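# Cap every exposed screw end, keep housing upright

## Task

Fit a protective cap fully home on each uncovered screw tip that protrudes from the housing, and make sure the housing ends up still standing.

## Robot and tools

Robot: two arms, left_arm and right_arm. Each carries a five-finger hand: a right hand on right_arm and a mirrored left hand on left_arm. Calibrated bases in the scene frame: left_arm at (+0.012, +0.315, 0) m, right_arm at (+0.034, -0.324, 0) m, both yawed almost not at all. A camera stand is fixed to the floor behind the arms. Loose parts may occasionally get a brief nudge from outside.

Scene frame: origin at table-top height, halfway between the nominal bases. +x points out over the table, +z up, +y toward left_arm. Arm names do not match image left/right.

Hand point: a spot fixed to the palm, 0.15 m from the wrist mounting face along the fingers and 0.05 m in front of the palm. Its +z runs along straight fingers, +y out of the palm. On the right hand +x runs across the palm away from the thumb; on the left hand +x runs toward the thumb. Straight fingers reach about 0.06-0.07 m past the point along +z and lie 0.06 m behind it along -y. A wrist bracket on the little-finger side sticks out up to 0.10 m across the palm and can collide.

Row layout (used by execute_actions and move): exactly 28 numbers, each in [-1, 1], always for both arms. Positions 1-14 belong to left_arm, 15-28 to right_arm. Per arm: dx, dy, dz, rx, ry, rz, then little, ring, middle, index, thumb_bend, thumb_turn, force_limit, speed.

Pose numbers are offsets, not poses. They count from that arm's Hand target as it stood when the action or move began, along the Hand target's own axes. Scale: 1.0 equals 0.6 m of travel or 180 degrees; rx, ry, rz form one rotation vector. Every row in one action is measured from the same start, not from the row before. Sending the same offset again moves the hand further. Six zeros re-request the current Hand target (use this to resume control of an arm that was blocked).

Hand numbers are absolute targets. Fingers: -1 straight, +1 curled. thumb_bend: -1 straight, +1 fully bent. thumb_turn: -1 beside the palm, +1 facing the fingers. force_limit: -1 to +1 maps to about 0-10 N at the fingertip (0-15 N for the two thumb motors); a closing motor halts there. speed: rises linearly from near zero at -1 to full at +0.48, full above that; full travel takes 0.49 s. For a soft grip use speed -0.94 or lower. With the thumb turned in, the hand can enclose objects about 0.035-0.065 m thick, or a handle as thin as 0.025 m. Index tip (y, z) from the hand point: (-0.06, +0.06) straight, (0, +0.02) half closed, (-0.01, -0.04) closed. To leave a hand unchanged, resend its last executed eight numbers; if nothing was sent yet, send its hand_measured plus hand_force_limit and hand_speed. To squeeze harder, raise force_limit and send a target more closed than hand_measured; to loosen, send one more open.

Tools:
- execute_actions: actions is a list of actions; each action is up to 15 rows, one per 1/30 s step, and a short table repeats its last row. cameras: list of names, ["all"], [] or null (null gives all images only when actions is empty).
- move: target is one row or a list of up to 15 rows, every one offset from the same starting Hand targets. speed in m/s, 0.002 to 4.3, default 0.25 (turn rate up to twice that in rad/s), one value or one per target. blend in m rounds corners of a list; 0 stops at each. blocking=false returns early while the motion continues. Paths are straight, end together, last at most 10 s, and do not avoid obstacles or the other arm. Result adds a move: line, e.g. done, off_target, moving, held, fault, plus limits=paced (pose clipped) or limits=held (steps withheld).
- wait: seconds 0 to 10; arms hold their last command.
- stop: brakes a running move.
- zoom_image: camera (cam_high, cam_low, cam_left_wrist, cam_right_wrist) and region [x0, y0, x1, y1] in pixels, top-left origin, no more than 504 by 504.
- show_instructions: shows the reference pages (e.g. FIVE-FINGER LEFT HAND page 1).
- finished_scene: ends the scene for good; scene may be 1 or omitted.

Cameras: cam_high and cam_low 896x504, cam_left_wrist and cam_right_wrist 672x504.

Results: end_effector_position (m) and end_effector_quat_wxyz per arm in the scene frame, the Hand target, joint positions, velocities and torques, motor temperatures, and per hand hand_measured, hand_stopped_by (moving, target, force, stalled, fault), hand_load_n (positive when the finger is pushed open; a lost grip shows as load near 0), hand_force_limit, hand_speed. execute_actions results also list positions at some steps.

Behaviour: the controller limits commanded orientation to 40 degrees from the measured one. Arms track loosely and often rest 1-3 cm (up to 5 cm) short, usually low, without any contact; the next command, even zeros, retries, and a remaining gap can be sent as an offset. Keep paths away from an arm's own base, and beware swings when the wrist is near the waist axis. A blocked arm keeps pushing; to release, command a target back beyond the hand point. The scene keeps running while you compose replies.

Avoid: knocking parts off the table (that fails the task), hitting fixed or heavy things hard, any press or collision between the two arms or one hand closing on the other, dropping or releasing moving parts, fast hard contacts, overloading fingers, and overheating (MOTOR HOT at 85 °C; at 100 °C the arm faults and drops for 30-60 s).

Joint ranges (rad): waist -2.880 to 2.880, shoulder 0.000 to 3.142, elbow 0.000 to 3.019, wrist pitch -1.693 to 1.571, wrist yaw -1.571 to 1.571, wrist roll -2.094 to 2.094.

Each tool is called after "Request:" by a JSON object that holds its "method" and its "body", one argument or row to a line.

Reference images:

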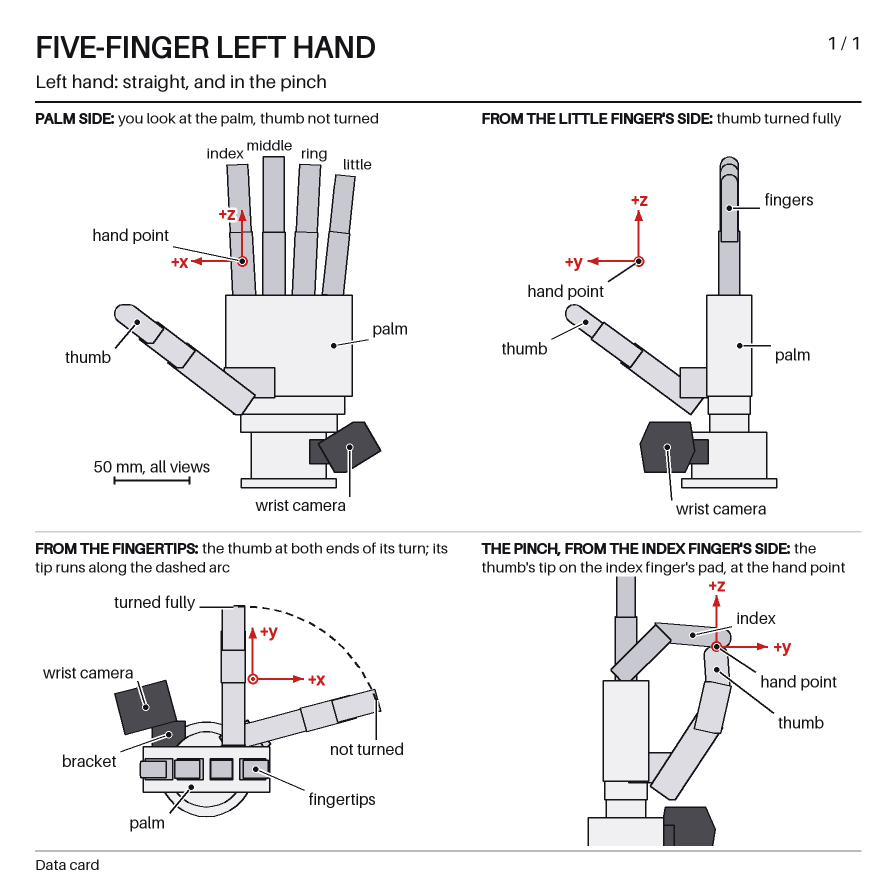

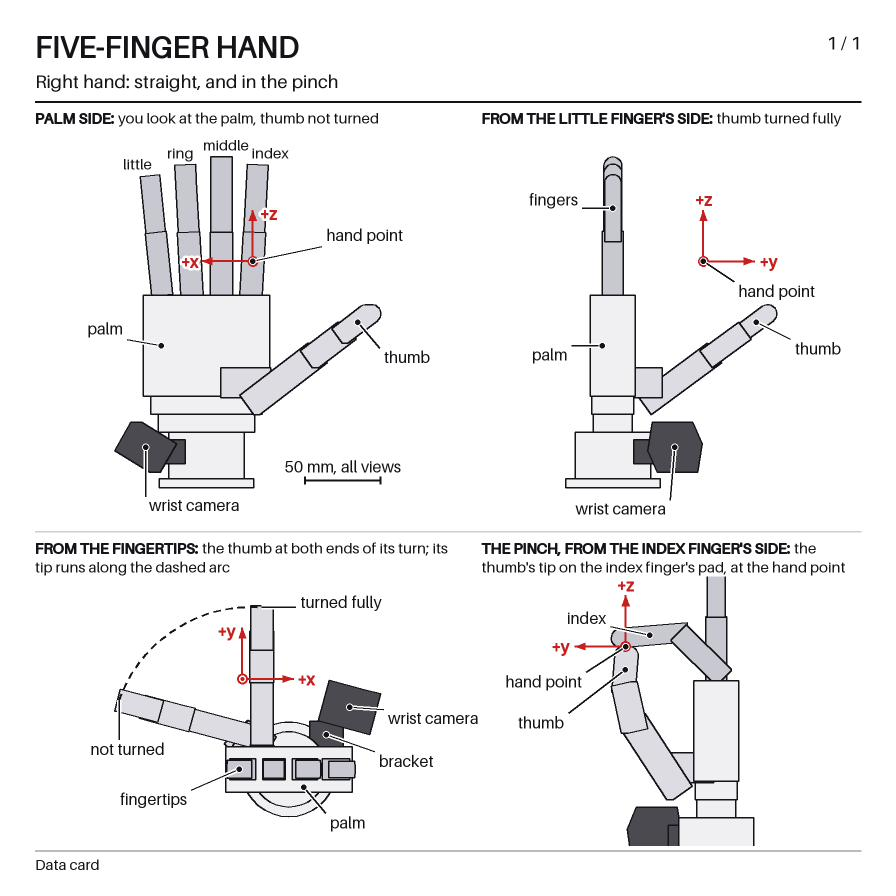

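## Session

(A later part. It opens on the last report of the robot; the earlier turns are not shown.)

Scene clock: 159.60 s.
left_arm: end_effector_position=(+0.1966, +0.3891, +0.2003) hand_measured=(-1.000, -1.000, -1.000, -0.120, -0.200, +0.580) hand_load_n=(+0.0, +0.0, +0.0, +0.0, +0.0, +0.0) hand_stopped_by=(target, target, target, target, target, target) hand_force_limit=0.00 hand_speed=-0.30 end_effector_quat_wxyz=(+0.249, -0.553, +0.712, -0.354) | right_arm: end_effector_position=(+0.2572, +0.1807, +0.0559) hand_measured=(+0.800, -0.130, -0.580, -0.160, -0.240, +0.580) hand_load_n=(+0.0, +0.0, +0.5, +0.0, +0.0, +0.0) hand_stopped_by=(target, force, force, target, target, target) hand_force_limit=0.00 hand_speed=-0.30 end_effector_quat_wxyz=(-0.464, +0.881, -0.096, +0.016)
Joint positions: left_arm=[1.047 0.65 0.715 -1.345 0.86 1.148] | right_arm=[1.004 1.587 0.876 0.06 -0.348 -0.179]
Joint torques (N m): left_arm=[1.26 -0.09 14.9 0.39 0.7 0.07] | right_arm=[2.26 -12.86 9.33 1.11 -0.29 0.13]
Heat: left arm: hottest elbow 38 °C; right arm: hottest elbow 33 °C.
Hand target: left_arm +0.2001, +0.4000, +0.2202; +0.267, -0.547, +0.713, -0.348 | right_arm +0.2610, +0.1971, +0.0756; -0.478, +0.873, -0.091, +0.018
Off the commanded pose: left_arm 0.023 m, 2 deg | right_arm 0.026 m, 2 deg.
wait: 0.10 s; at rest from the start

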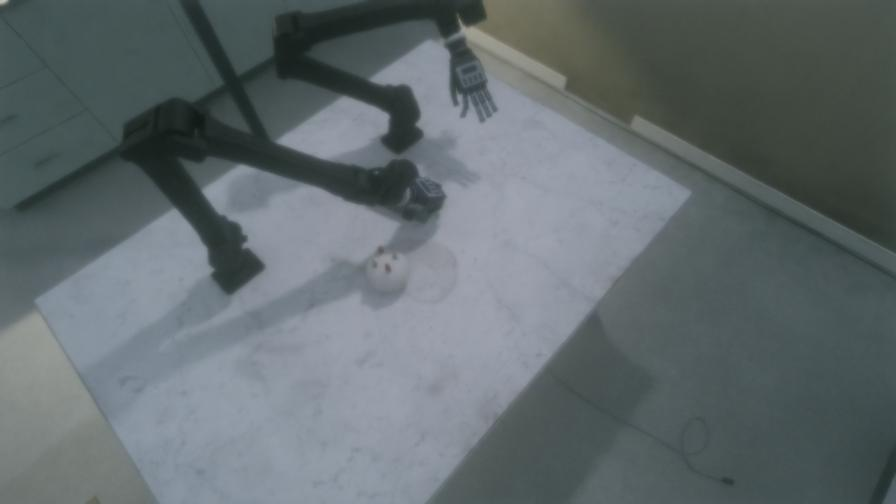

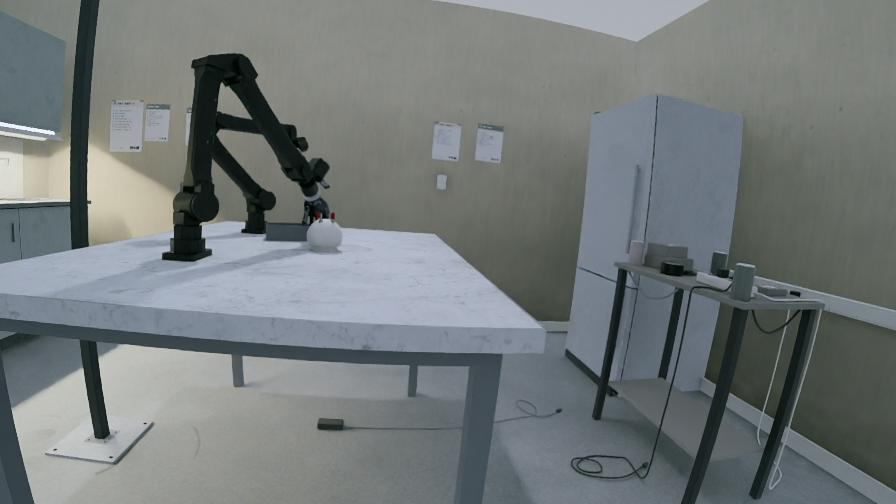

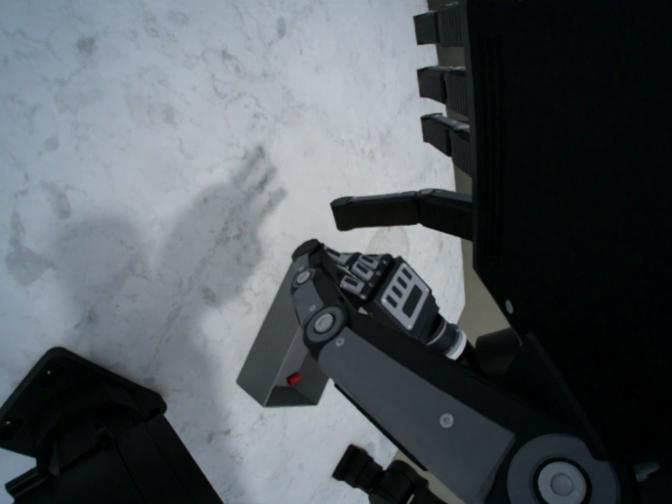

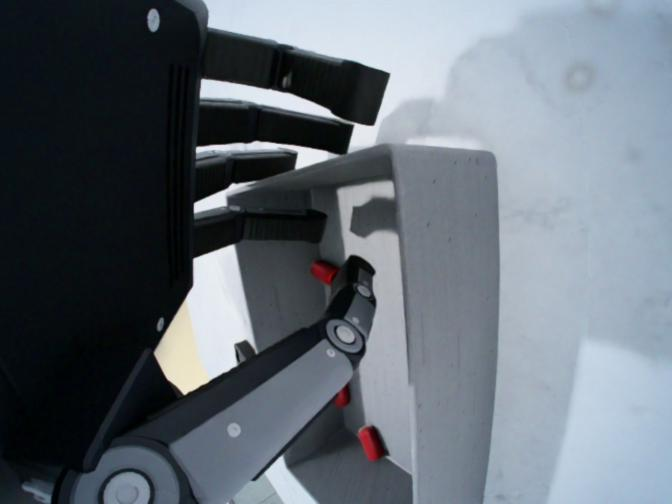

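Request:
{"method": "move", "body": {
  "target": [
    [0, 0, 0, 0, 0, 0, -1, -1, -1, -0.12, -0.2, 0.58, 0.0, -0.3, 0, 0, 0, 0, 0, 0, -1, -1, -1, -0.16, -0.24, 0.58, 0.0, -0.3],
    [0, 0, 0, 0, 0, 0, -1, -1, -1, -0.12, -0.2, 0.58, 0.0, -0.3, 0.010, -0.100, -0.07, 0, 0, 0, -1, -1, -1, -0.16, -0.24, 0.58, 0.0, -0.3]
  ],
  "speed": 0.08,
  "cameras": ["cam_high", "cam_right_wrist"]
}}

Scene clock: 163.53 s.
left_arm: end_effector_position=(+0.1966, +0.3891, +0.2003) hand_measured=(-1.000, -1.000, -1.000, -0.120, -0.200, +0.580) hand_load_n=(+0.0, +0.0, +0.0, +0.0, +0.0, +0.0) hand_stopped_by=(target, target, target, target, target, target) hand_force_limit=0.00 hand_speed=-0.30 end_effector_quat_wxyz=(+0.249, -0.553, +0.712, -0.354) | right_arm: end_effector_position=(+0.2557, +0.1817, +0.1251) hand_measured=(-1.000, -1.000, -1.000, -0.160, -0.240, +0.580) hand_load_n=(+0.0, +0.0, +0.0, +0.0, +0.0, +0.0) hand_stopped_by=(target, target, target, target, target, target) hand_force_limit=0.00 hand_speed=-0.30 end_effector_quat_wxyz=(-0.462, +0.882, -0.094, +0.006)
Joint positions: left_arm=[1.047 0.65 0.715 -1.345 0.86 1.148] | right_arm=[1.001 1.479 0.973 -0.155 -0.366 -0.179]
Joint torques (N m): left_arm=[0.97 -0.03 14.89 0.47 0.69 0.08] | right_arm=[0.79 -12.22 10.58 1.18 -0.27 -0.01]
Heat: left arm: hottest elbow 38 °C; right arm: hottest elbow 34 °C.
Hand target: left_arm +0.2001, +0.4000, +0.2202; +0.267, -0.547, +0.713, -0.348 | right_arm +0.2706, +0.1926, +0.1482; -0.478, +0.873, -0.091, +0.018
Off the commanded pose: left_arm 0.023 m, 2 deg | right_arm 0.030 m, 2 deg.
move: off_target (left_arm, right_arm)
Images, in order (width x height): cam_high 896x504, cam_right_wrist 672x504.

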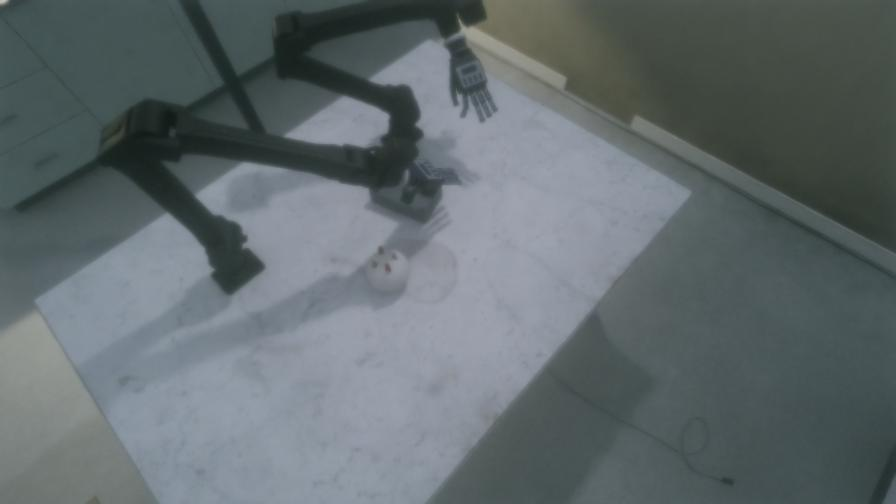

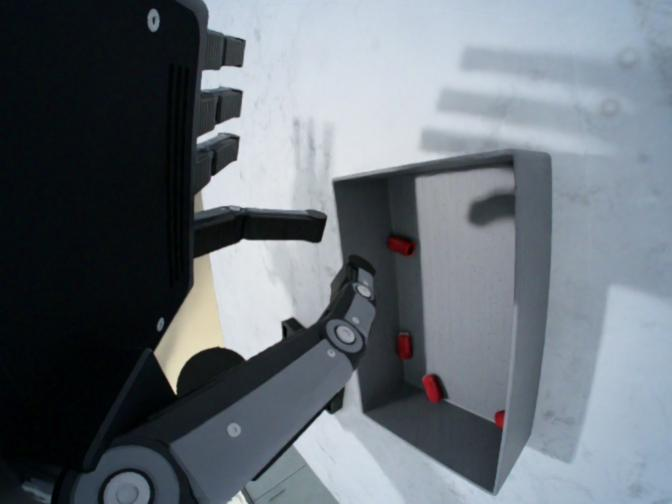

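Request:
{"method": "zoom_image", "body": {
  "camera": "cam_right_wrist",
  "region": [330, 140, 560, 500]
}}

Request:
{"method": "zoom_image", "body": {
  "camera": "cam_right_wrist",
  "region": [370, 220, 470, 300]
}}

Request:
{"method": "zoom_image", "body": {
  "camera": "cam_right_wrist",
  "region": [370, 310, 520, 450]
}}

Scaled by 1.400 from the camera's 672x504 image, which has a finer 960x720 frame.

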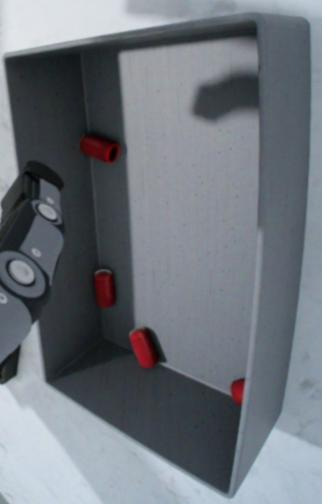

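Scaled by 5.040 from the camera's 672x504 image, which has a finer 960x720 frame.

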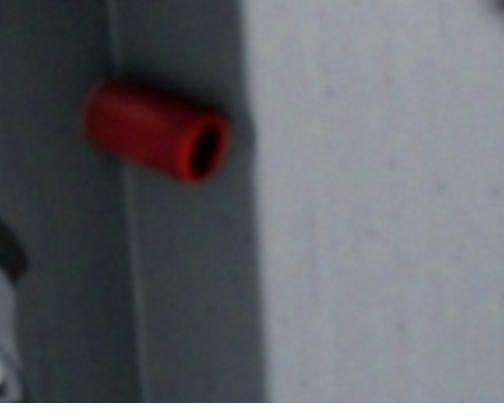

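Scaled by 3.360 from the camera's 672x504 image, which has a finer 960x720 frame.

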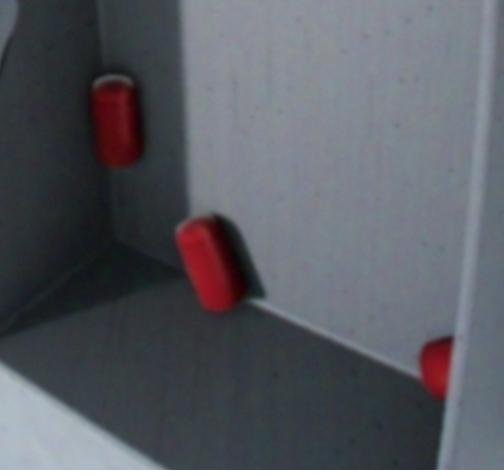

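Request:
{"method": "move", "body": {
  "target": [0, 0, 0, 0, 0, 0, -1, -1, -1, -0.12, -0.2, 0.58, 0.0, -0.3, -0.0863, 0.0132, 0.0912, 0.0598, 0.2981, 0.1673, 0.8, 0.8, 0.7, -0.16, -0.24, 0.58, 0.0, -0.3],
  "speed": 0.12,
  "cameras": ["cam_high", "cam_right_wrist"]
}}

Scene clock: 178.43 s.
left_arm: end_effector_position=(+0.1966, +0.3891, +0.2003) hand_measured=(-1.000, -1.000, -1.000, -0.120, -0.200, +0.580) hand_load_n=(+0.0, +0.0, +0.0, +0.0, +0.0, +0.0) hand_stopped_by=(target, target, target, target, target, target) hand_force_limit=0.00 hand_speed=-0.30 end_effector_quat_wxyz=(+0.249, -0.553, +0.712, -0.354) | right_arm: end_effector_position=(+0.2293, +0.2240, +0.1057) hand_measured=(+0.800, +0.800, +0.700, -0.160, -0.240, +0.580) hand_load_n=(+0.0, +0.0, +0.0, +0.0, +0.0, +0.0) hand_stopped_by=(target, target, target, target, target, target) hand_force_limit=0.00 hand_speed=-0.30 end_effector_quat_wxyz=(-0.441, +0.678, -0.505, +0.301)
Joint positions: left_arm=[1.047 0.65 0.715 -1.345 0.86 1.148] | right_arm=[1.438 1.604 1.02 -0.23 0.938 0.747]
Joint torques (N m): left_arm=[1.55 0.03 14.93 0.42 0.7 0.1] | right_arm=[2.49 -11.58 9.92 0.88 0.52 0.18]
Heat: left arm: hottest elbow 39 °C; right arm: hottest elbow 34 °C.
Hand target: left_arm +0.2001, +0.4000, +0.2202; +0.267, -0.547, +0.713, -0.348 | right_arm +0.2250, +0.2432, +0.1149; -0.451, +0.673, -0.508, +0.293
Off the commanded pose: left_arm 0.023 m, 2 deg | right_arm 0.022 m, 2 deg.
move: off_target (left_arm, right_arm)
Images, in order (width x height): cam_high 896x504, cam_right_wrist 672x504.

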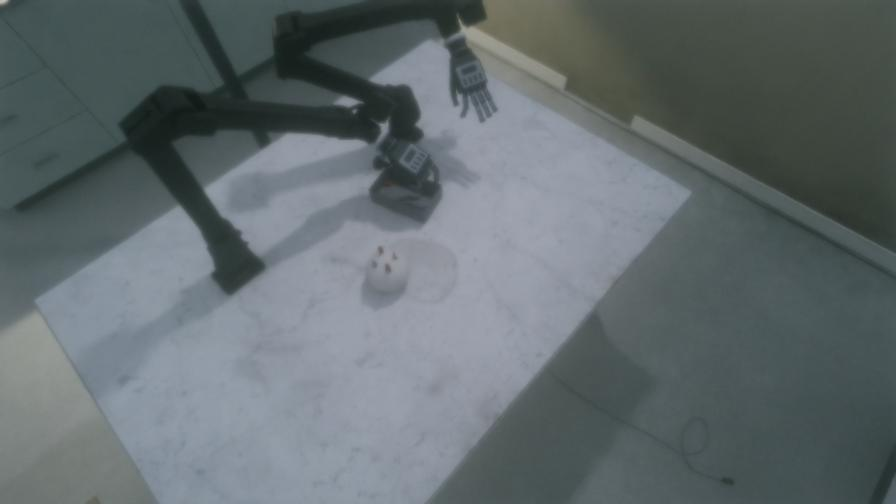

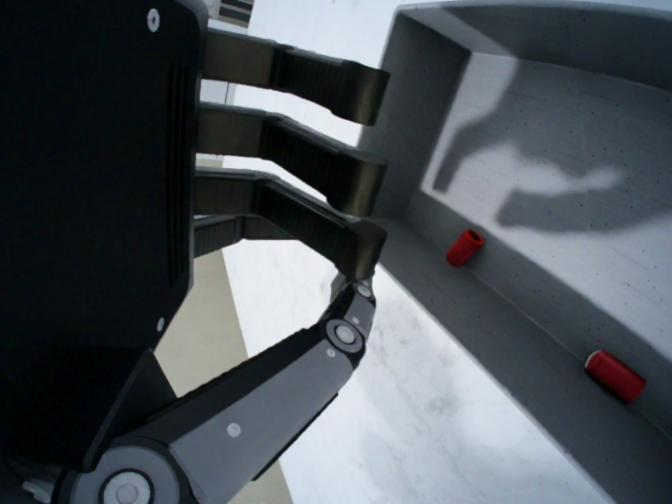

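Request:
{"method": "move", "body": {
  "target": [
    [0, 0, 0, 0, 0, 0, -1, -1, -1, -0.12, -0.2, 0.58, 0.0, -0.3, 0, 0, 0, 0, 0, 0, -1, -1, -1, -0.16, -0.24, 0.58, 0.0, 0.1],
    [0, 0, 0, 0, 0, 0, -1, -1, -1, -0.12, -0.2, 0.58, 0.0, -0.3, 0.0170, 0.0687, 0.0355, 0.0276, -0.0061, -0.0243, -1, -1, -1, -0.16, -0.24, 0.58, 0.0, 0.1]
  ],
  "speed": 0.08,
  "cameras": ["cam_right_wrist"]
}}

Scene clock: 185.30 s.
left_arm: end_effector_position=(+0.1966, +0.3891, +0.2003) hand_measured=(-1.000, -1.000, -1.000, -0.120, -0.200, +0.580) hand_load_n=(+0.0, -0.5, +0.0, +0.0, +0.0, +0.0) hand_stopped_by=(target, target, target, target, target, target) hand_force_limit=0.00 hand_speed=-0.30 end_effector_quat_wxyz=(+0.249, -0.553, +0.712, -0.354) | right_arm: end_effector_position=(+0.2354, +0.2380, +0.0806) hand_measured=(-1.000, -1.000, -1.000, -0.160, -0.240, +0.580) hand_load_n=(-0.5, +0.0, +0.0, +0.0, +0.0, +0.5) hand_stopped_by=(target, target, target, target, target, target) hand_force_limit=0.00 hand_speed=0.10 end_effector_quat_wxyz=(-0.479, +0.665, -0.475, +0.320)
Joint positions: left_arm=[1.047 0.65 0.715 -1.345 0.86 1.148] | right_arm=[1.448 1.684 0.962 0.068 0.983 0.598]
Joint torques (N m): left_arm=[0.91 0.32 14.8 0.47 0.7 0.08] | right_arm=[2.43 -12.16 5.63 1.77 0.5 -0.11]
Heat: left arm: hottest elbow 39 °C; right arm: hottest elbow 35 °C.
Hand target: left_arm +0.2001, +0.4000, +0.2202; +0.267, -0.547, +0.713, -0.348 | right_arm +0.2289, +0.2369, +0.0679; -0.473, +0.675, -0.464, +0.325
Off the commanded pose: left_arm 0.023 m, 2 deg | right_arm 0.014 m, 2 deg.
move: off_target (left_arm, right_arm)
Images, in order (width x height): cam_right_wrist 672x504.

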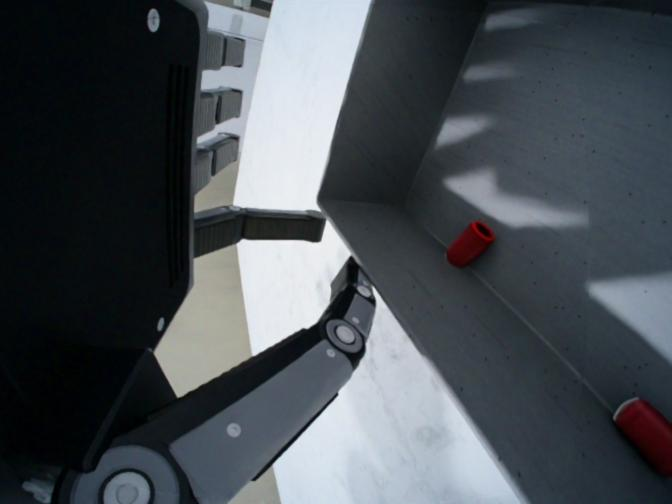

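Request:
{"method": "move", "body": {
  "target": [0, 0, 0, 0, 0, 0, -1, -1, -1, -0.12, -0.2, 0.58, 0.0, -0.3, 0.0292, 0.0413, -0.0023, 0, 0, 0, -1, -1, -1, -0.16, -0.24, 0.58, 0.0, 0.1],
  "speed": 0.06,
  "cameras": ["cam_right_wrist"]
}}

Scene clock: 187.80 s.
left_arm: end_effector_position=(+0.1966, +0.3891, +0.2003) hand_measured=(-1.000, -1.000, -1.000, -0.120, -0.200, +0.580) hand_load_n=(+0.0, -0.5, +0.0, +0.0, +0.0, +0.0) hand_stopped_by=(target, target, target, target, target, target) hand_force_limit=0.00 hand_speed=-0.30 end_effector_quat_wxyz=(+0.249, -0.553, +0.712, -0.354) | right_arm: end_effector_position=(+0.2330, +0.2192, +0.0587) hand_measured=(-1.000, -1.000, -1.000, -0.160, -0.240, +0.580) hand_load_n=(+0.0, +0.0, +0.0, +0.0, +0.0, +0.5) hand_stopped_by=(target, target, target, target, target, target) hand_force_limit=0.00 hand_speed=0.10 end_effector_quat_wxyz=(-0.480, +0.665, -0.475, +0.320)
Joint positions: left_arm=[1.047 0.65 0.715 -1.345 0.86 1.148] | right_arm=[1.448 1.688 0.887 0.15 0.984 0.597]
Joint torques (N m): left_arm=[1.44 -0.15 14.91 0.49 0.72 0.09] | right_arm=[2.49 -11.52 5.14 1.74 0.5 -0.11]
Heat: left arm: hottest elbow 39 °C; right arm: hottest elbow 35 °C.
Hand target: left_arm +0.2001, +0.4000, +0.2202; +0.267, -0.547, +0.713, -0.348 | right_arm +0.2261, +0.2171, +0.0453; -0.473, +0.675, -0.464, +0.325
Off the commanded pose: left_arm 0.023 m, 2 deg | right_arm 0.015 m, 2 deg.
move: off_target (left_arm, right_arm)
Images, in order (width x height): cam_right_wrist 672x504.

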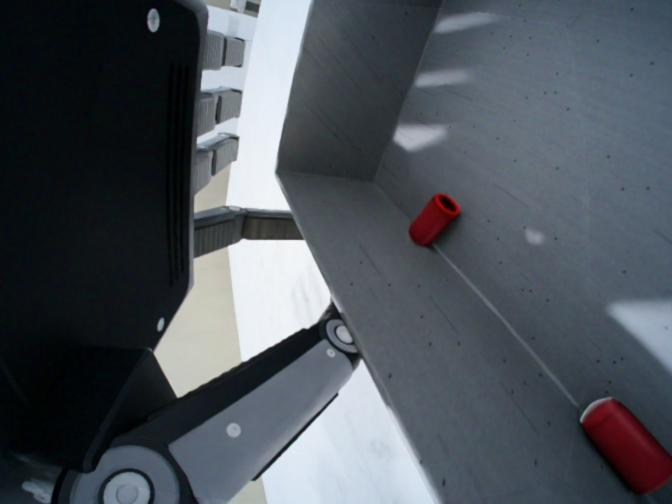

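Request:
{"method": "move", "body": {
  "target": [
    [0, 0, 0, 0, 0, 0, -1, -1, -1, -0.12, -0.2, 0.58, 0.0, -0.3, 0, -0.0783, -0.0285, 0, 0, 0, -1, -1, -1, -0.16, -0.24, 0.58, 0.0, 0.1],
    [0, 0, 0, 0, 0, 0, -1, -1, -1, -0.12, -0.2, 0.58, 0.0, -0.3, 0.0427, -0.0757, -0.0360, 0, 0, 0, -1, -1, -1, -0.16, -0.24, 0.58, 0.0, 0.1],
    [0, 0, 0, 0, 0, 0, -1, -1, -1, -0.12, -0.2, 0.58, 0.0, -0.3, 0.0427, 0.0, -0.0085, 0, 0, 0, -1, -1, -1, -0.16, -0.24, 0.58, 0.0, 0.1]
  ],
  "speed": 0.08,
  "cameras": ["cam_right_wrist"]
}}

Scene clock: 192.60 s.
left_arm: end_effector_position=(+0.1966, +0.3891, +0.2003) hand_measured=(-1.000, -1.000, -1.000, -0.120, -0.200, +0.580) hand_load_n=(-0.5, +0.0, +0.0, +0.0, +0.0, -0.5) hand_stopped_by=(target, target, target, target, target, target) hand_force_limit=0.00 hand_speed=-0.30 end_effector_quat_wxyz=(+0.249, -0.553, +0.712, -0.354) | right_arm: end_effector_position=(+0.2308, +0.2027, +0.0850) hand_measured=(-1.000, -1.000, -1.000, -0.160, -0.240, +0.580) hand_load_n=(+0.0, +0.0, +0.0, +0.0, -4.5, -0.5) hand_stopped_by=(target, target, target, target, target, target) hand_force_limit=0.00 hand_speed=0.10 end_effector_quat_wxyz=(-0.501, +0.652, -0.477, +0.311)
Joint positions: left_arm=[1.047 0.65 0.715 -1.345 0.86 1.148] | right_arm=[1.449 1.598 0.822 0.194 0.983 0.578]
Joint torques (N m): left_arm=[1.14 -0.32 14.99 0.39 0.69 0.08] | right_arm=[1.32 -8 4.46 1.25 0.01 -0.08]
Heat: left arm: hottest elbow 39 °C; right arm: hottest elbow 34 °C.
Hand target: left_arm +0.2001, +0.4000, +0.2202; +0.267, -0.547, +0.713, -0.348 | right_arm +0.2308, +0.1914, +0.0469; -0.473, +0.675, -0.464, +0.325
Off the commanded pose: left_arm 0.023 m, 2 deg | right_arm 0.040 m, 5 deg.
move: off_target (left_arm, right_arm)
Images, in order (width x height): cam_right_wrist 672x504.

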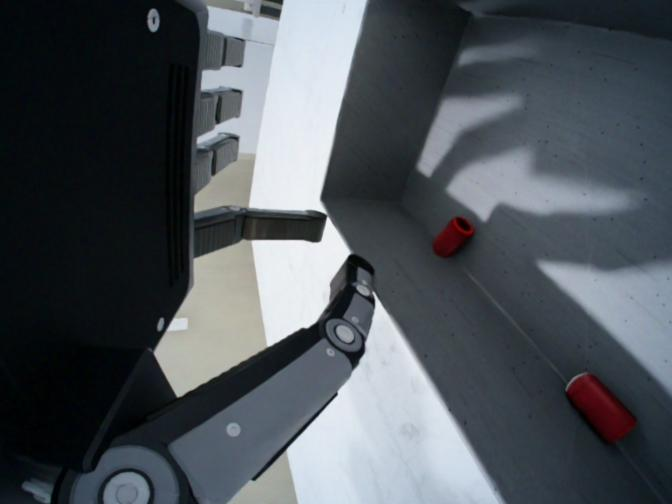

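Request:
{"method": "move", "body": {
  "target": [
    [0, 0, 0, 0, 0, 0, -1, -1, -1, -0.12, -0.2, 0.58, 0.0, -0.3, 0, -0.0783, -0.0285, 0, 0, 0, -1, -1, -1, -0.16, -0.24, 0.58, 0.0, 0.1],
    [0, 0, 0, 0, 0, 0, -1, -1, -1, -0.12, -0.2, 0.58, 0.0, -0.3, -0.0187, -0.0960, -0.0193, -0.0438, 0.0299, 0.0132, -0.2, -0.2, -0.2, -0.16, -0.24, 0.58, 0.0, 0.1]
  ],
  "speed": 0.08,
  "cameras": ["cam_right_wrist"]
}}

Scene clock: 207.83 s.
left_arm: end_effector_position=(+0.1966, +0.3891, +0.2003) hand_measured=(-1.000, -1.000, -1.000, -0.120, -0.200, +0.580) hand_load_n=(+0.0, +0.0, +0.0, +0.0, +0.0, +0.0) hand_stopped_by=(target, target, target, target, target, target) hand_force_limit=0.00 hand_speed=-0.30 end_effector_quat_wxyz=(+0.249, -0.553, +0.712, -0.354) | right_arm: end_effector_position=(+0.2262, +0.1903, +0.0957) hand_measured=(-0.200, -0.200, -0.200, -0.160, -0.240, +0.580) hand_load_n=(+0.0, +0.0, +0.0, +0.0, +0.0, +0.0) hand_stopped_by=(target, target, target, target, target, target) hand_force_limit=0.00 hand_speed=0.10 end_effector_quat_wxyz=(-0.403, +0.690, -0.509, +0.318)
Joint positions: left_arm=[1.047 0.65 0.715 -1.345 0.86 1.148] | right_arm=[1.436 1.569 0.992 -0.36 0.945 0.803]
Joint torques (N m): left_arm=[1.08 -0.15 14.94 0.4 0.7 0.06] | right_arm=[0.67 -10.99 9.81 0.73 0.46 0.17]
Heat: left arm: hottest elbow 39 °C; right arm: hottest elbow 34 °C.
Hand target: left_arm +0.2001, +0.4000, +0.2202; +0.267, -0.547, +0.713, -0.348 | right_arm +0.2351, +0.2048, +0.1049; -0.409, +0.680, -0.521, +0.314
Off the commanded pose: left_arm 0.023 m, 2 deg | right_arm 0.019 m, 2 deg.
move: off_target (left_arm, right_arm); target 2's new numbers were sent with right_arm's hand 0.020 m and 2 deg from that target
Images, in order (width x height): cam_right_wrist 672x504.

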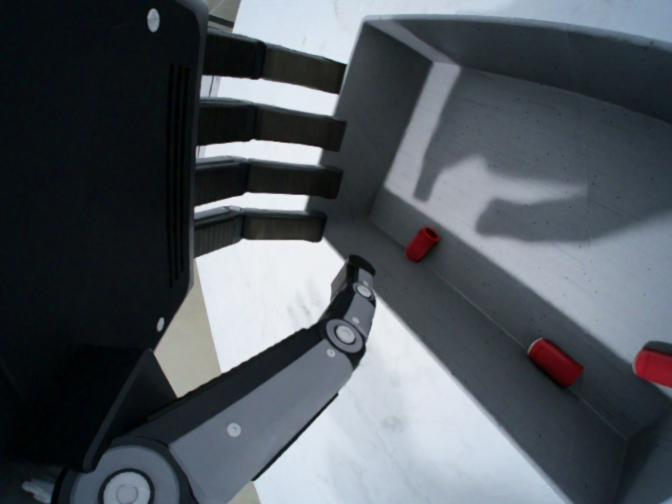

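Request:
{"method": "move", "body": {
  "target": [0, 0, 0, 0, 0, 0, -1, -1, -1, -0.12, -0.2, 0.58, 0.0, -0.3, 0.0037, 0.0327, 0.0342, 0, 0, 0, -0.2, -0.2, -0.2, -0.16, -0.24, 0.58, 0.0, 0.1],
  "speed": 0.06,
  "cameras": ["cam_right_wrist"]
}}

Scene clock: 211.70 s.
left_arm: end_effector_position=(+0.1966, +0.3891, +0.2003) hand_measured=(-1.000, -1.000, -1.000, -0.120, -0.200, +0.580) hand_load_n=(+0.0, +0.0, +0.0, +0.0, +0.0, +0.0) hand_stopped_by=(target, target, target, target, target, target) hand_force_limit=0.00 hand_speed=-0.30 end_effector_quat_wxyz=(+0.249, -0.553, +0.712, -0.354) | right_arm: end_effector_position=(+0.2365, +0.2007, +0.0841) hand_measured=(-0.200, -0.200, -0.200, -0.160, -0.240, +0.580) hand_load_n=(+0.0, +0.0, +0.0, +0.0, -0.5, -0.5) hand_stopped_by=(target, target, target, target, target, target) hand_force_limit=0.00 hand_speed=0.10 end_effector_quat_wxyz=(-0.413, +0.680, -0.520, +0.311)
Joint positions: left_arm=[1.047 0.65 0.715 -1.345 0.86 1.148] | right_arm=[1.418 1.608 0.992 -0.287 0.936 0.802]
Joint torques (N m): left_arm=[1.26 0.03 14.9 0.38 0.72 0.07] | right_arm=[0.62 -10.93 7.5 1.55 0.34 -0.07]
Heat: left arm: hottest elbow 39 °C; right arm: hottest elbow 34 °C.
Hand target: left_arm +0.2001, +0.4000, +0.2202; +0.267, -0.547, +0.713, -0.348 | right_arm +0.2443, +0.2051, +0.0780; -0.409, +0.680, -0.521, +0.314
Off the commanded pose: left_arm 0.023 m, 2 deg | right_arm 0.011 m, 1 deg.
move: off_target (left_arm, right_arm)
Images, in order (width x height): cam_right_wrist 672x504.

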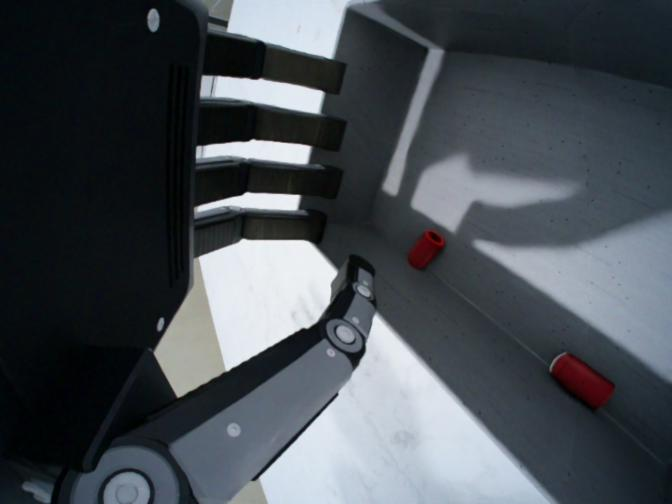

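Request:
{"method": "move", "body": {
  "target": [0, 0, 0, 0, 0, 0, -1, -1, -1, -0.12, -0.2, 0.58, 0.0, -0.3, 0.0, 0.0447, 0.0298, 0, 0, 0, -0.2, -0.2, -0.2, -0.16, -0.24, 0.58, 0.0, 0.1],
  "speed": 0.06,
  "cameras": ["cam_right_wrist"]
}}

Scene clock: 213.97 s.
left_arm: end_effector_position=(+0.1966, +0.3891, +0.2003) hand_measured=(-1.000, -1.000, -1.000, -0.120, -0.200, +0.580) hand_load_n=(+0.0, +0.0, +0.0, +0.0, +0.0, +0.0) hand_stopped_by=(target, target, target, target, target, target) hand_force_limit=0.00 hand_speed=-0.30 end_effector_quat_wxyz=(+0.249, -0.553, +0.712, -0.354) | right_arm: end_effector_position=(+0.2420, +0.2176, +0.0823) hand_measured=(-0.200, -0.200, -0.200, -0.160, -0.240, +0.580) hand_load_n=(-0.5, +0.0, +0.0, +0.0, -3.0, +0.0) hand_stopped_by=(target, target, target, target, target, target) hand_force_limit=0.00 hand_speed=0.10 end_effector_quat_wxyz=(-0.438, +0.663, -0.529, +0.298)
Joint positions: left_arm=[1.047 0.65 0.715 -1.345 0.86 1.148] | right_arm=[1.413 1.637 0.992 -0.187 0.936 0.8]
Joint torques (N m): left_arm=[0.85 -0.15 14.95 0.43 0.71 0.08] | right_arm=[0.56 -9.47 5.16 1.29 0.15 -0.11]
Heat: left arm: hottest elbow 39 °C; right arm: hottest elbow 34 °C.
Hand target: left_arm +0.2001, +0.4000, +0.2202; +0.267, -0.547, +0.713, -0.348 | right_arm +0.2474, +0.2059, +0.0459; -0.410, +0.680, -0.521, +0.314
Off the commanded pose: left_arm 0.023 m, 2 deg | right_arm 0.039 m, 4 deg.
move: off_target (left_arm, right_arm)
Images, in order (width x height): cam_right_wrist 672x504.

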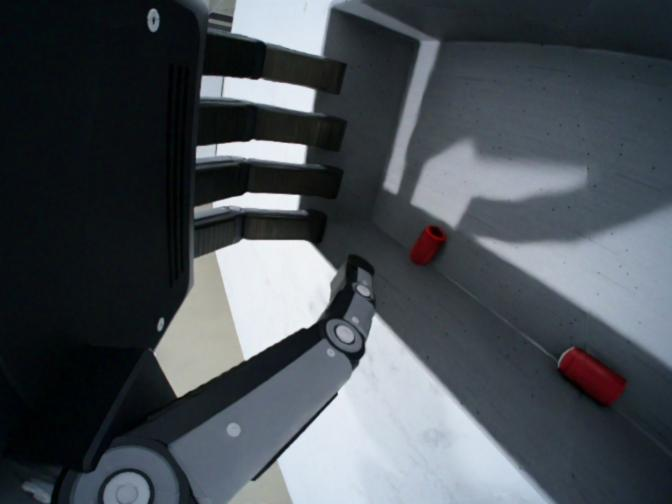

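Request:
{"method": "move", "body": {
  "target": [
    [0, 0, 0, 0, 0, 0, -1, -1, -1, -0.12, -0.2, 0.58, 0.0, -0.3, 0.0, -0.0737, -0.0390, 0, 0, 0, -0.2, -0.2, -0.2, -0.16, -0.24, 0.58, 0.0, 0.1],
    [0, 0, 0, 0, 0, 0, -1, -1, -1, -0.12, -0.2, 0.58, 0.0, -0.3, -0.0293, -0.0993, -0.0232, 0, 0, 0, -0.2, -0.2, -0.2, -0.16, -0.24, 0.58, 0.0, 0.1]
  ],
  "speed": 0.08,
  "cameras": ["cam_right_wrist", "cam_high"]
}}

Scene clock: 219.30 s.
left_arm: end_effector_position=(+0.1966, +0.3891, +0.2003) hand_measured=(-1.000, -1.000, -1.000, -0.120, -0.200, +0.580) hand_load_n=(+0.0, +0.0, +0.0, +0.0, +0.0, +0.0) hand_stopped_by=(target, target, target, target, target, target) hand_force_limit=0.00 hand_speed=-0.30 end_effector_quat_wxyz=(+0.249, -0.553, +0.712, -0.354) | right_arm: end_effector_position=(+0.2484, +0.2156, +0.0972) hand_measured=(-0.200, -0.200, -0.200, -0.160, -0.240, +0.580) hand_load_n=(+0.0, +0.0, +0.0, +0.0, +0.0, +0.0) hand_stopped_by=(target, target, target, target, target, target) hand_force_limit=0.00 hand_speed=0.10 end_effector_quat_wxyz=(-0.408, +0.683, -0.519, +0.312)
Joint positions: left_arm=[1.047 0.65 0.715 -1.345 0.86 1.148] | right_arm=[1.397 1.627 1.061 -0.329 0.921 0.778]
Joint torques (N m): left_arm=[1.14 -0.03 14.83 0.34 0.73 0.1] | right_arm=[0.67 -12.16 9.7 0.79 0.43 -0.09]
Heat: left arm: hottest elbow 39 °C; right arm: hottest elbow 34 °C.
Hand target: left_arm +0.2001, +0.4000, +0.2202; +0.267, -0.547, +0.713, -0.348 | right_arm +0.2580, +0.2270, +0.1052; -0.410, +0.680, -0.521, +0.314
Off the commanded pose: left_arm 0.023 m, 2 deg | right_arm 0.017 m, 0 deg.
move: off_target (left_arm, right_arm)
Images, in order (width x height): cam_high 896x504, cam_right_wrist 672x504.

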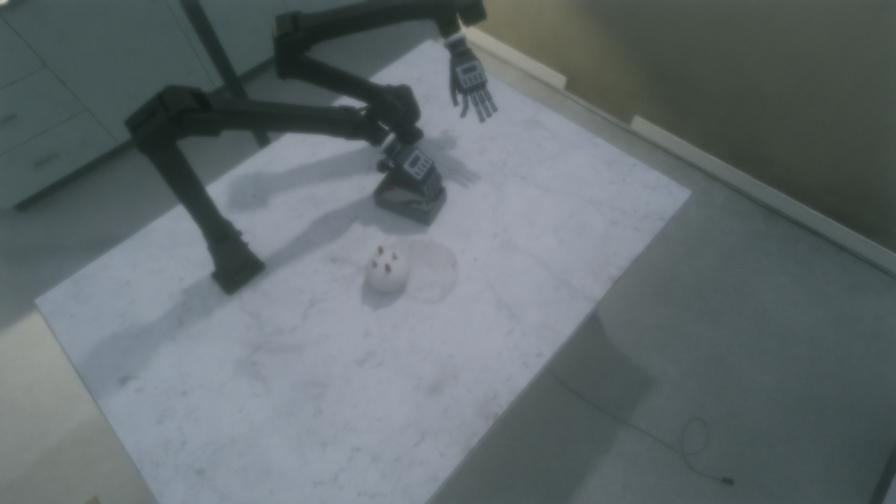

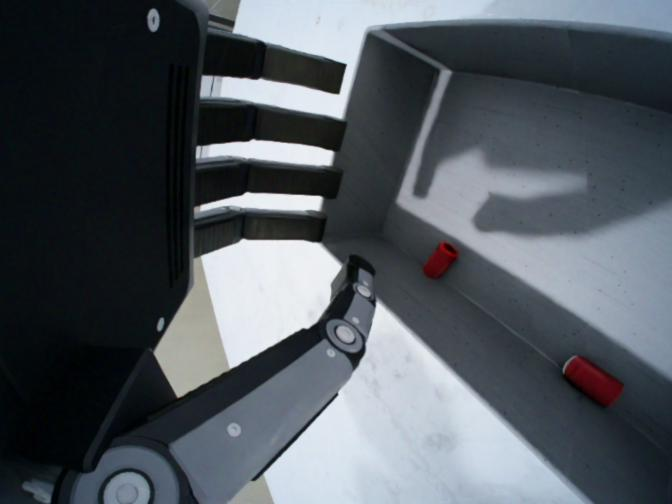

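Request:
{"method": "move", "body": {
  "target": [0, 0, 0, 0, 0, 0, -1, -1, -1, -0.12, -0.2, 0.58, 0.0, -0.3, 0.0072, 0.1118, 0.0563, 0, 0, 0, -0.2, -0.2, -0.2, -0.16, -0.24, 0.58, 0.0, 0.1],
  "speed": 0.06,
  "cameras": ["cam_right_wrist"]
}}

Scene clock: 222.50 s.
left_arm: end_effector_position=(+0.1966, +0.3891, +0.2003) hand_measured=(-1.000, -1.000, -1.000, -0.120, -0.200, +0.580) hand_load_n=(+0.0, +0.0, +0.0, +0.0, +0.0, +0.0) hand_stopped_by=(target, target, target, target, target, target) hand_force_limit=0.00 hand_speed=-0.30 end_effector_quat_wxyz=(+0.249, -0.553, +0.712, -0.354) | right_arm: end_effector_position=(+0.2540, +0.2384, +0.0824) hand_measured=(-0.200, -0.200, -0.200, -0.160, -0.240, +0.580) hand_load_n=(+0.0, +0.0, +0.0, +0.0, -4.0, +0.0) hand_stopped_by=(target, target, target, target, target, target) hand_force_limit=0.00 hand_speed=0.10 end_effector_quat_wxyz=(-0.449, +0.656, -0.531, +0.295)
Joint positions: left_arm=[1.047 0.65 0.715 -1.345 0.86 1.148] | right_arm=[1.397 1.684 1.036 -0.14 0.93 0.777]
Joint torques (N m): left_arm=[0.97 0.38 14.79 0.4 0.7 0.08] | right_arm=[0.67 -8.94 4.53 1.11 0.03 -0.05]
Heat: left arm: hottest elbow 39 °C; right arm: hottest elbow 34 °C.
Hand target: left_arm +0.2001, +0.4000, +0.2202; +0.267, -0.547, +0.713, -0.348 | right_arm +0.2576, +0.2224, +0.0300; -0.410, +0.680, -0.521, +0.314
Off the commanded pose: left_arm 0.023 m, 2 deg | right_arm 0.055 m, 6 deg.
move: off_target (left_arm, right_arm)
Images, in order (width x height): cam_right_wrist 672x504.

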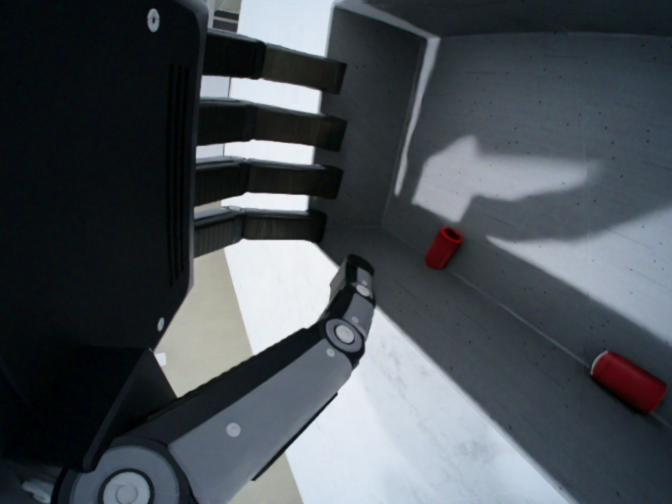

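Request:
{"method": "zoom_image", "body": {
  "camera": "cam_right_wrist",
  "region": [280, 180, 520, 400]
}}

Scaled by 2.100 from the camera's 672x504 image, which has a finer 960x720 frame.

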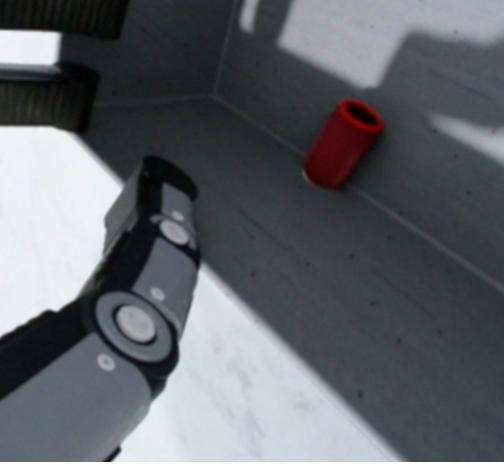

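Request:
{"method": "wait", "body": {
  "seconds": 0.1,
  "cameras": ["all"]
}}

Request:
{"method": "zoom_image", "body": {
  "camera": "cam_low",
  "region": [250, 170, 370, 260]
}}

Request:
{"method": "zoom_image", "body": {
  "camera": "cam_left_wrist",
  "region": [230, 220, 500, 430]
}}

Request:
{"method": "zoom_image", "body": {
  "camera": "cam_high",
  "region": [350, 140, 480, 240]
}}

Scene clock: 228.00 s.
left_arm: end_effector_position=(+0.1966, +0.3891, +0.2003) hand_measured=(-1.000, -1.000, -1.000, -0.120, -0.200, +0.580) hand_load_n=(+0.0, +0.0, +0.0, +0.0, +0.0, +0.0) hand_stopped_by=(target, target, target, target, target, target) hand_force_limit=0.00 hand_speed=-0.30 end_effector_quat_wxyz=(+0.249, -0.553, +0.712, -0.354) | right_arm: end_effector_position=(+0.2540, +0.2385, +0.0825) hand_measured=(-0.200, -0.200, -0.200, -0.160, -0.240, +0.580) hand_load_n=(+0.0, +0.0, +0.0, +0.0, -4.0, +0.0) hand_stopped_by=(target, target, target, target, target, target) hand_force_limit=0.00 hand_speed=0.10 end_effector_quat_wxyz=(-0.449, +0.655, -0.531, +0.295)
Joint positions: left_arm=[1.047 0.65 0.715 -1.345 0.86 1.148] | right_arm=[1.397 1.684 1.036 -0.139 0.93 0.777]
Joint torques (N m): left_arm=[0.91 0.09 14.83 0.43 0.72 0.08] | right_arm=[0.67 -8.94 4.53 1.09 0.03 -0.05]
Heat: left arm: hottest elbow 40 °C; right arm: hottest elbow 34 °C.
Hand target: left_arm +0.2001, +0.4000, +0.2202; +0.267, -0.547, +0.713, -0.348 | right_arm +0.2576, +0.2225, +0.0300; -0.410, +0.680, -0.521, +0.314
Off the commanded pose: left_arm 0.023 m, 2 deg | right_arm 0.055 m, 6 deg.
wait: 0.10 s; at rest from the start

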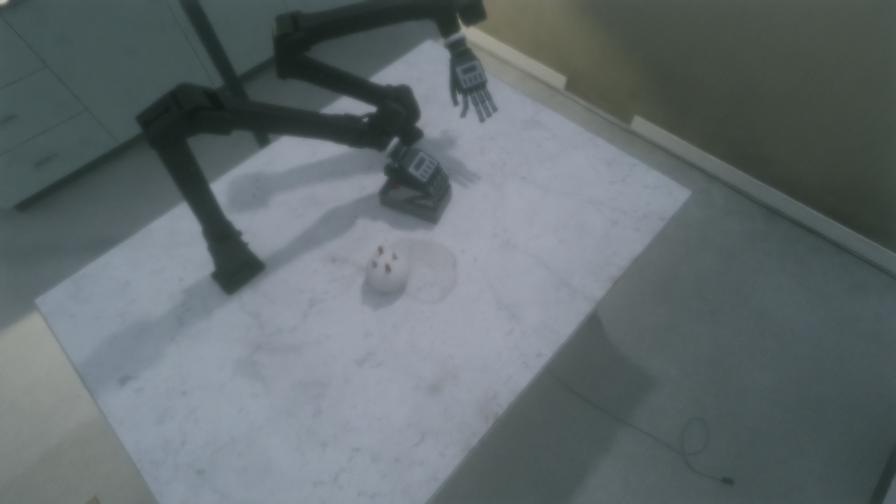

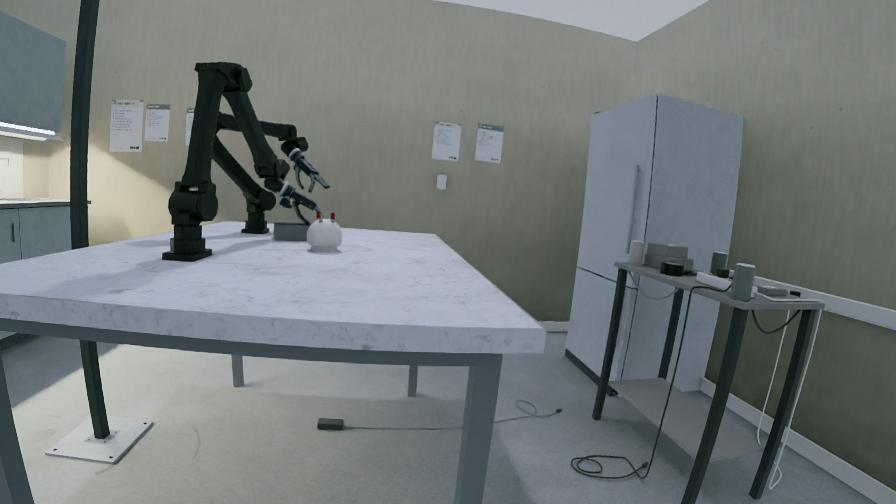

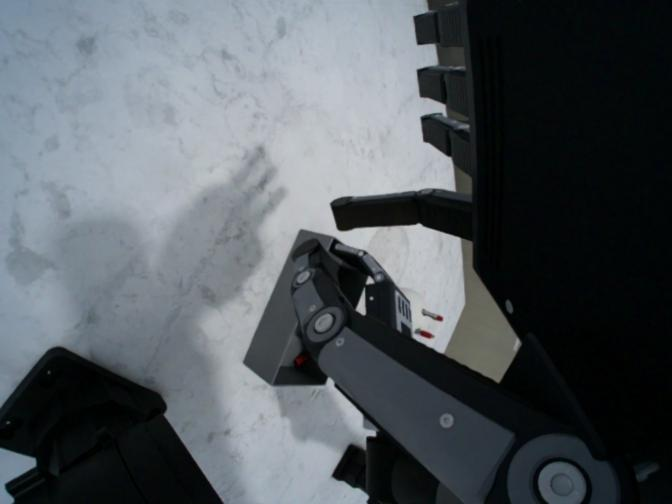

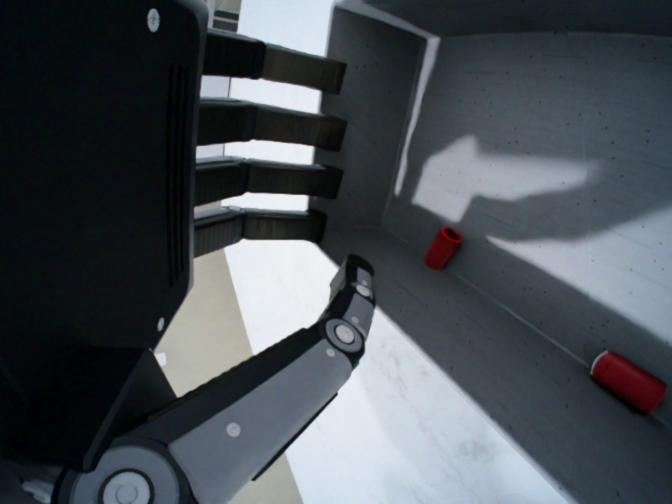

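Scaled by 4.200 from the camera's 896x504 image, which has a finer 1280x720 frame.

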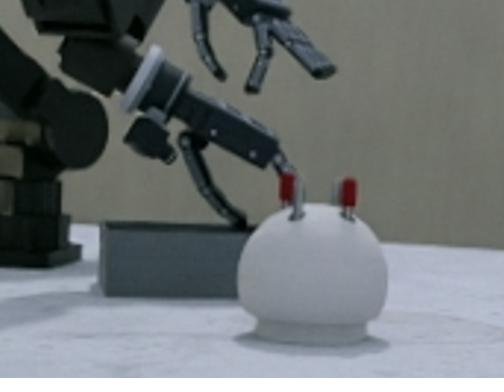

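Scaled by 1.867 from the camera's 672x504 image, which has a finer 960x720 frame.

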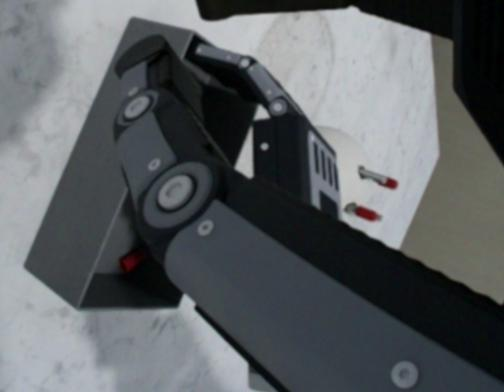

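Scaled by 3.877 from the camera's 896x504 image, which has a finer 1280x720 frame.

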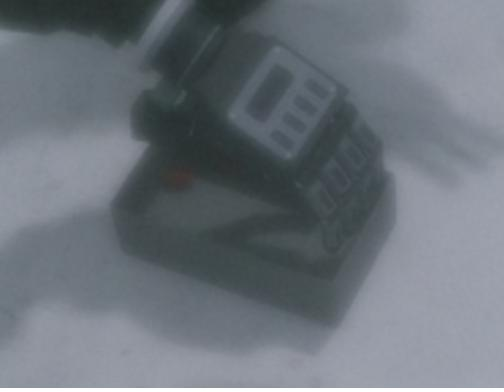

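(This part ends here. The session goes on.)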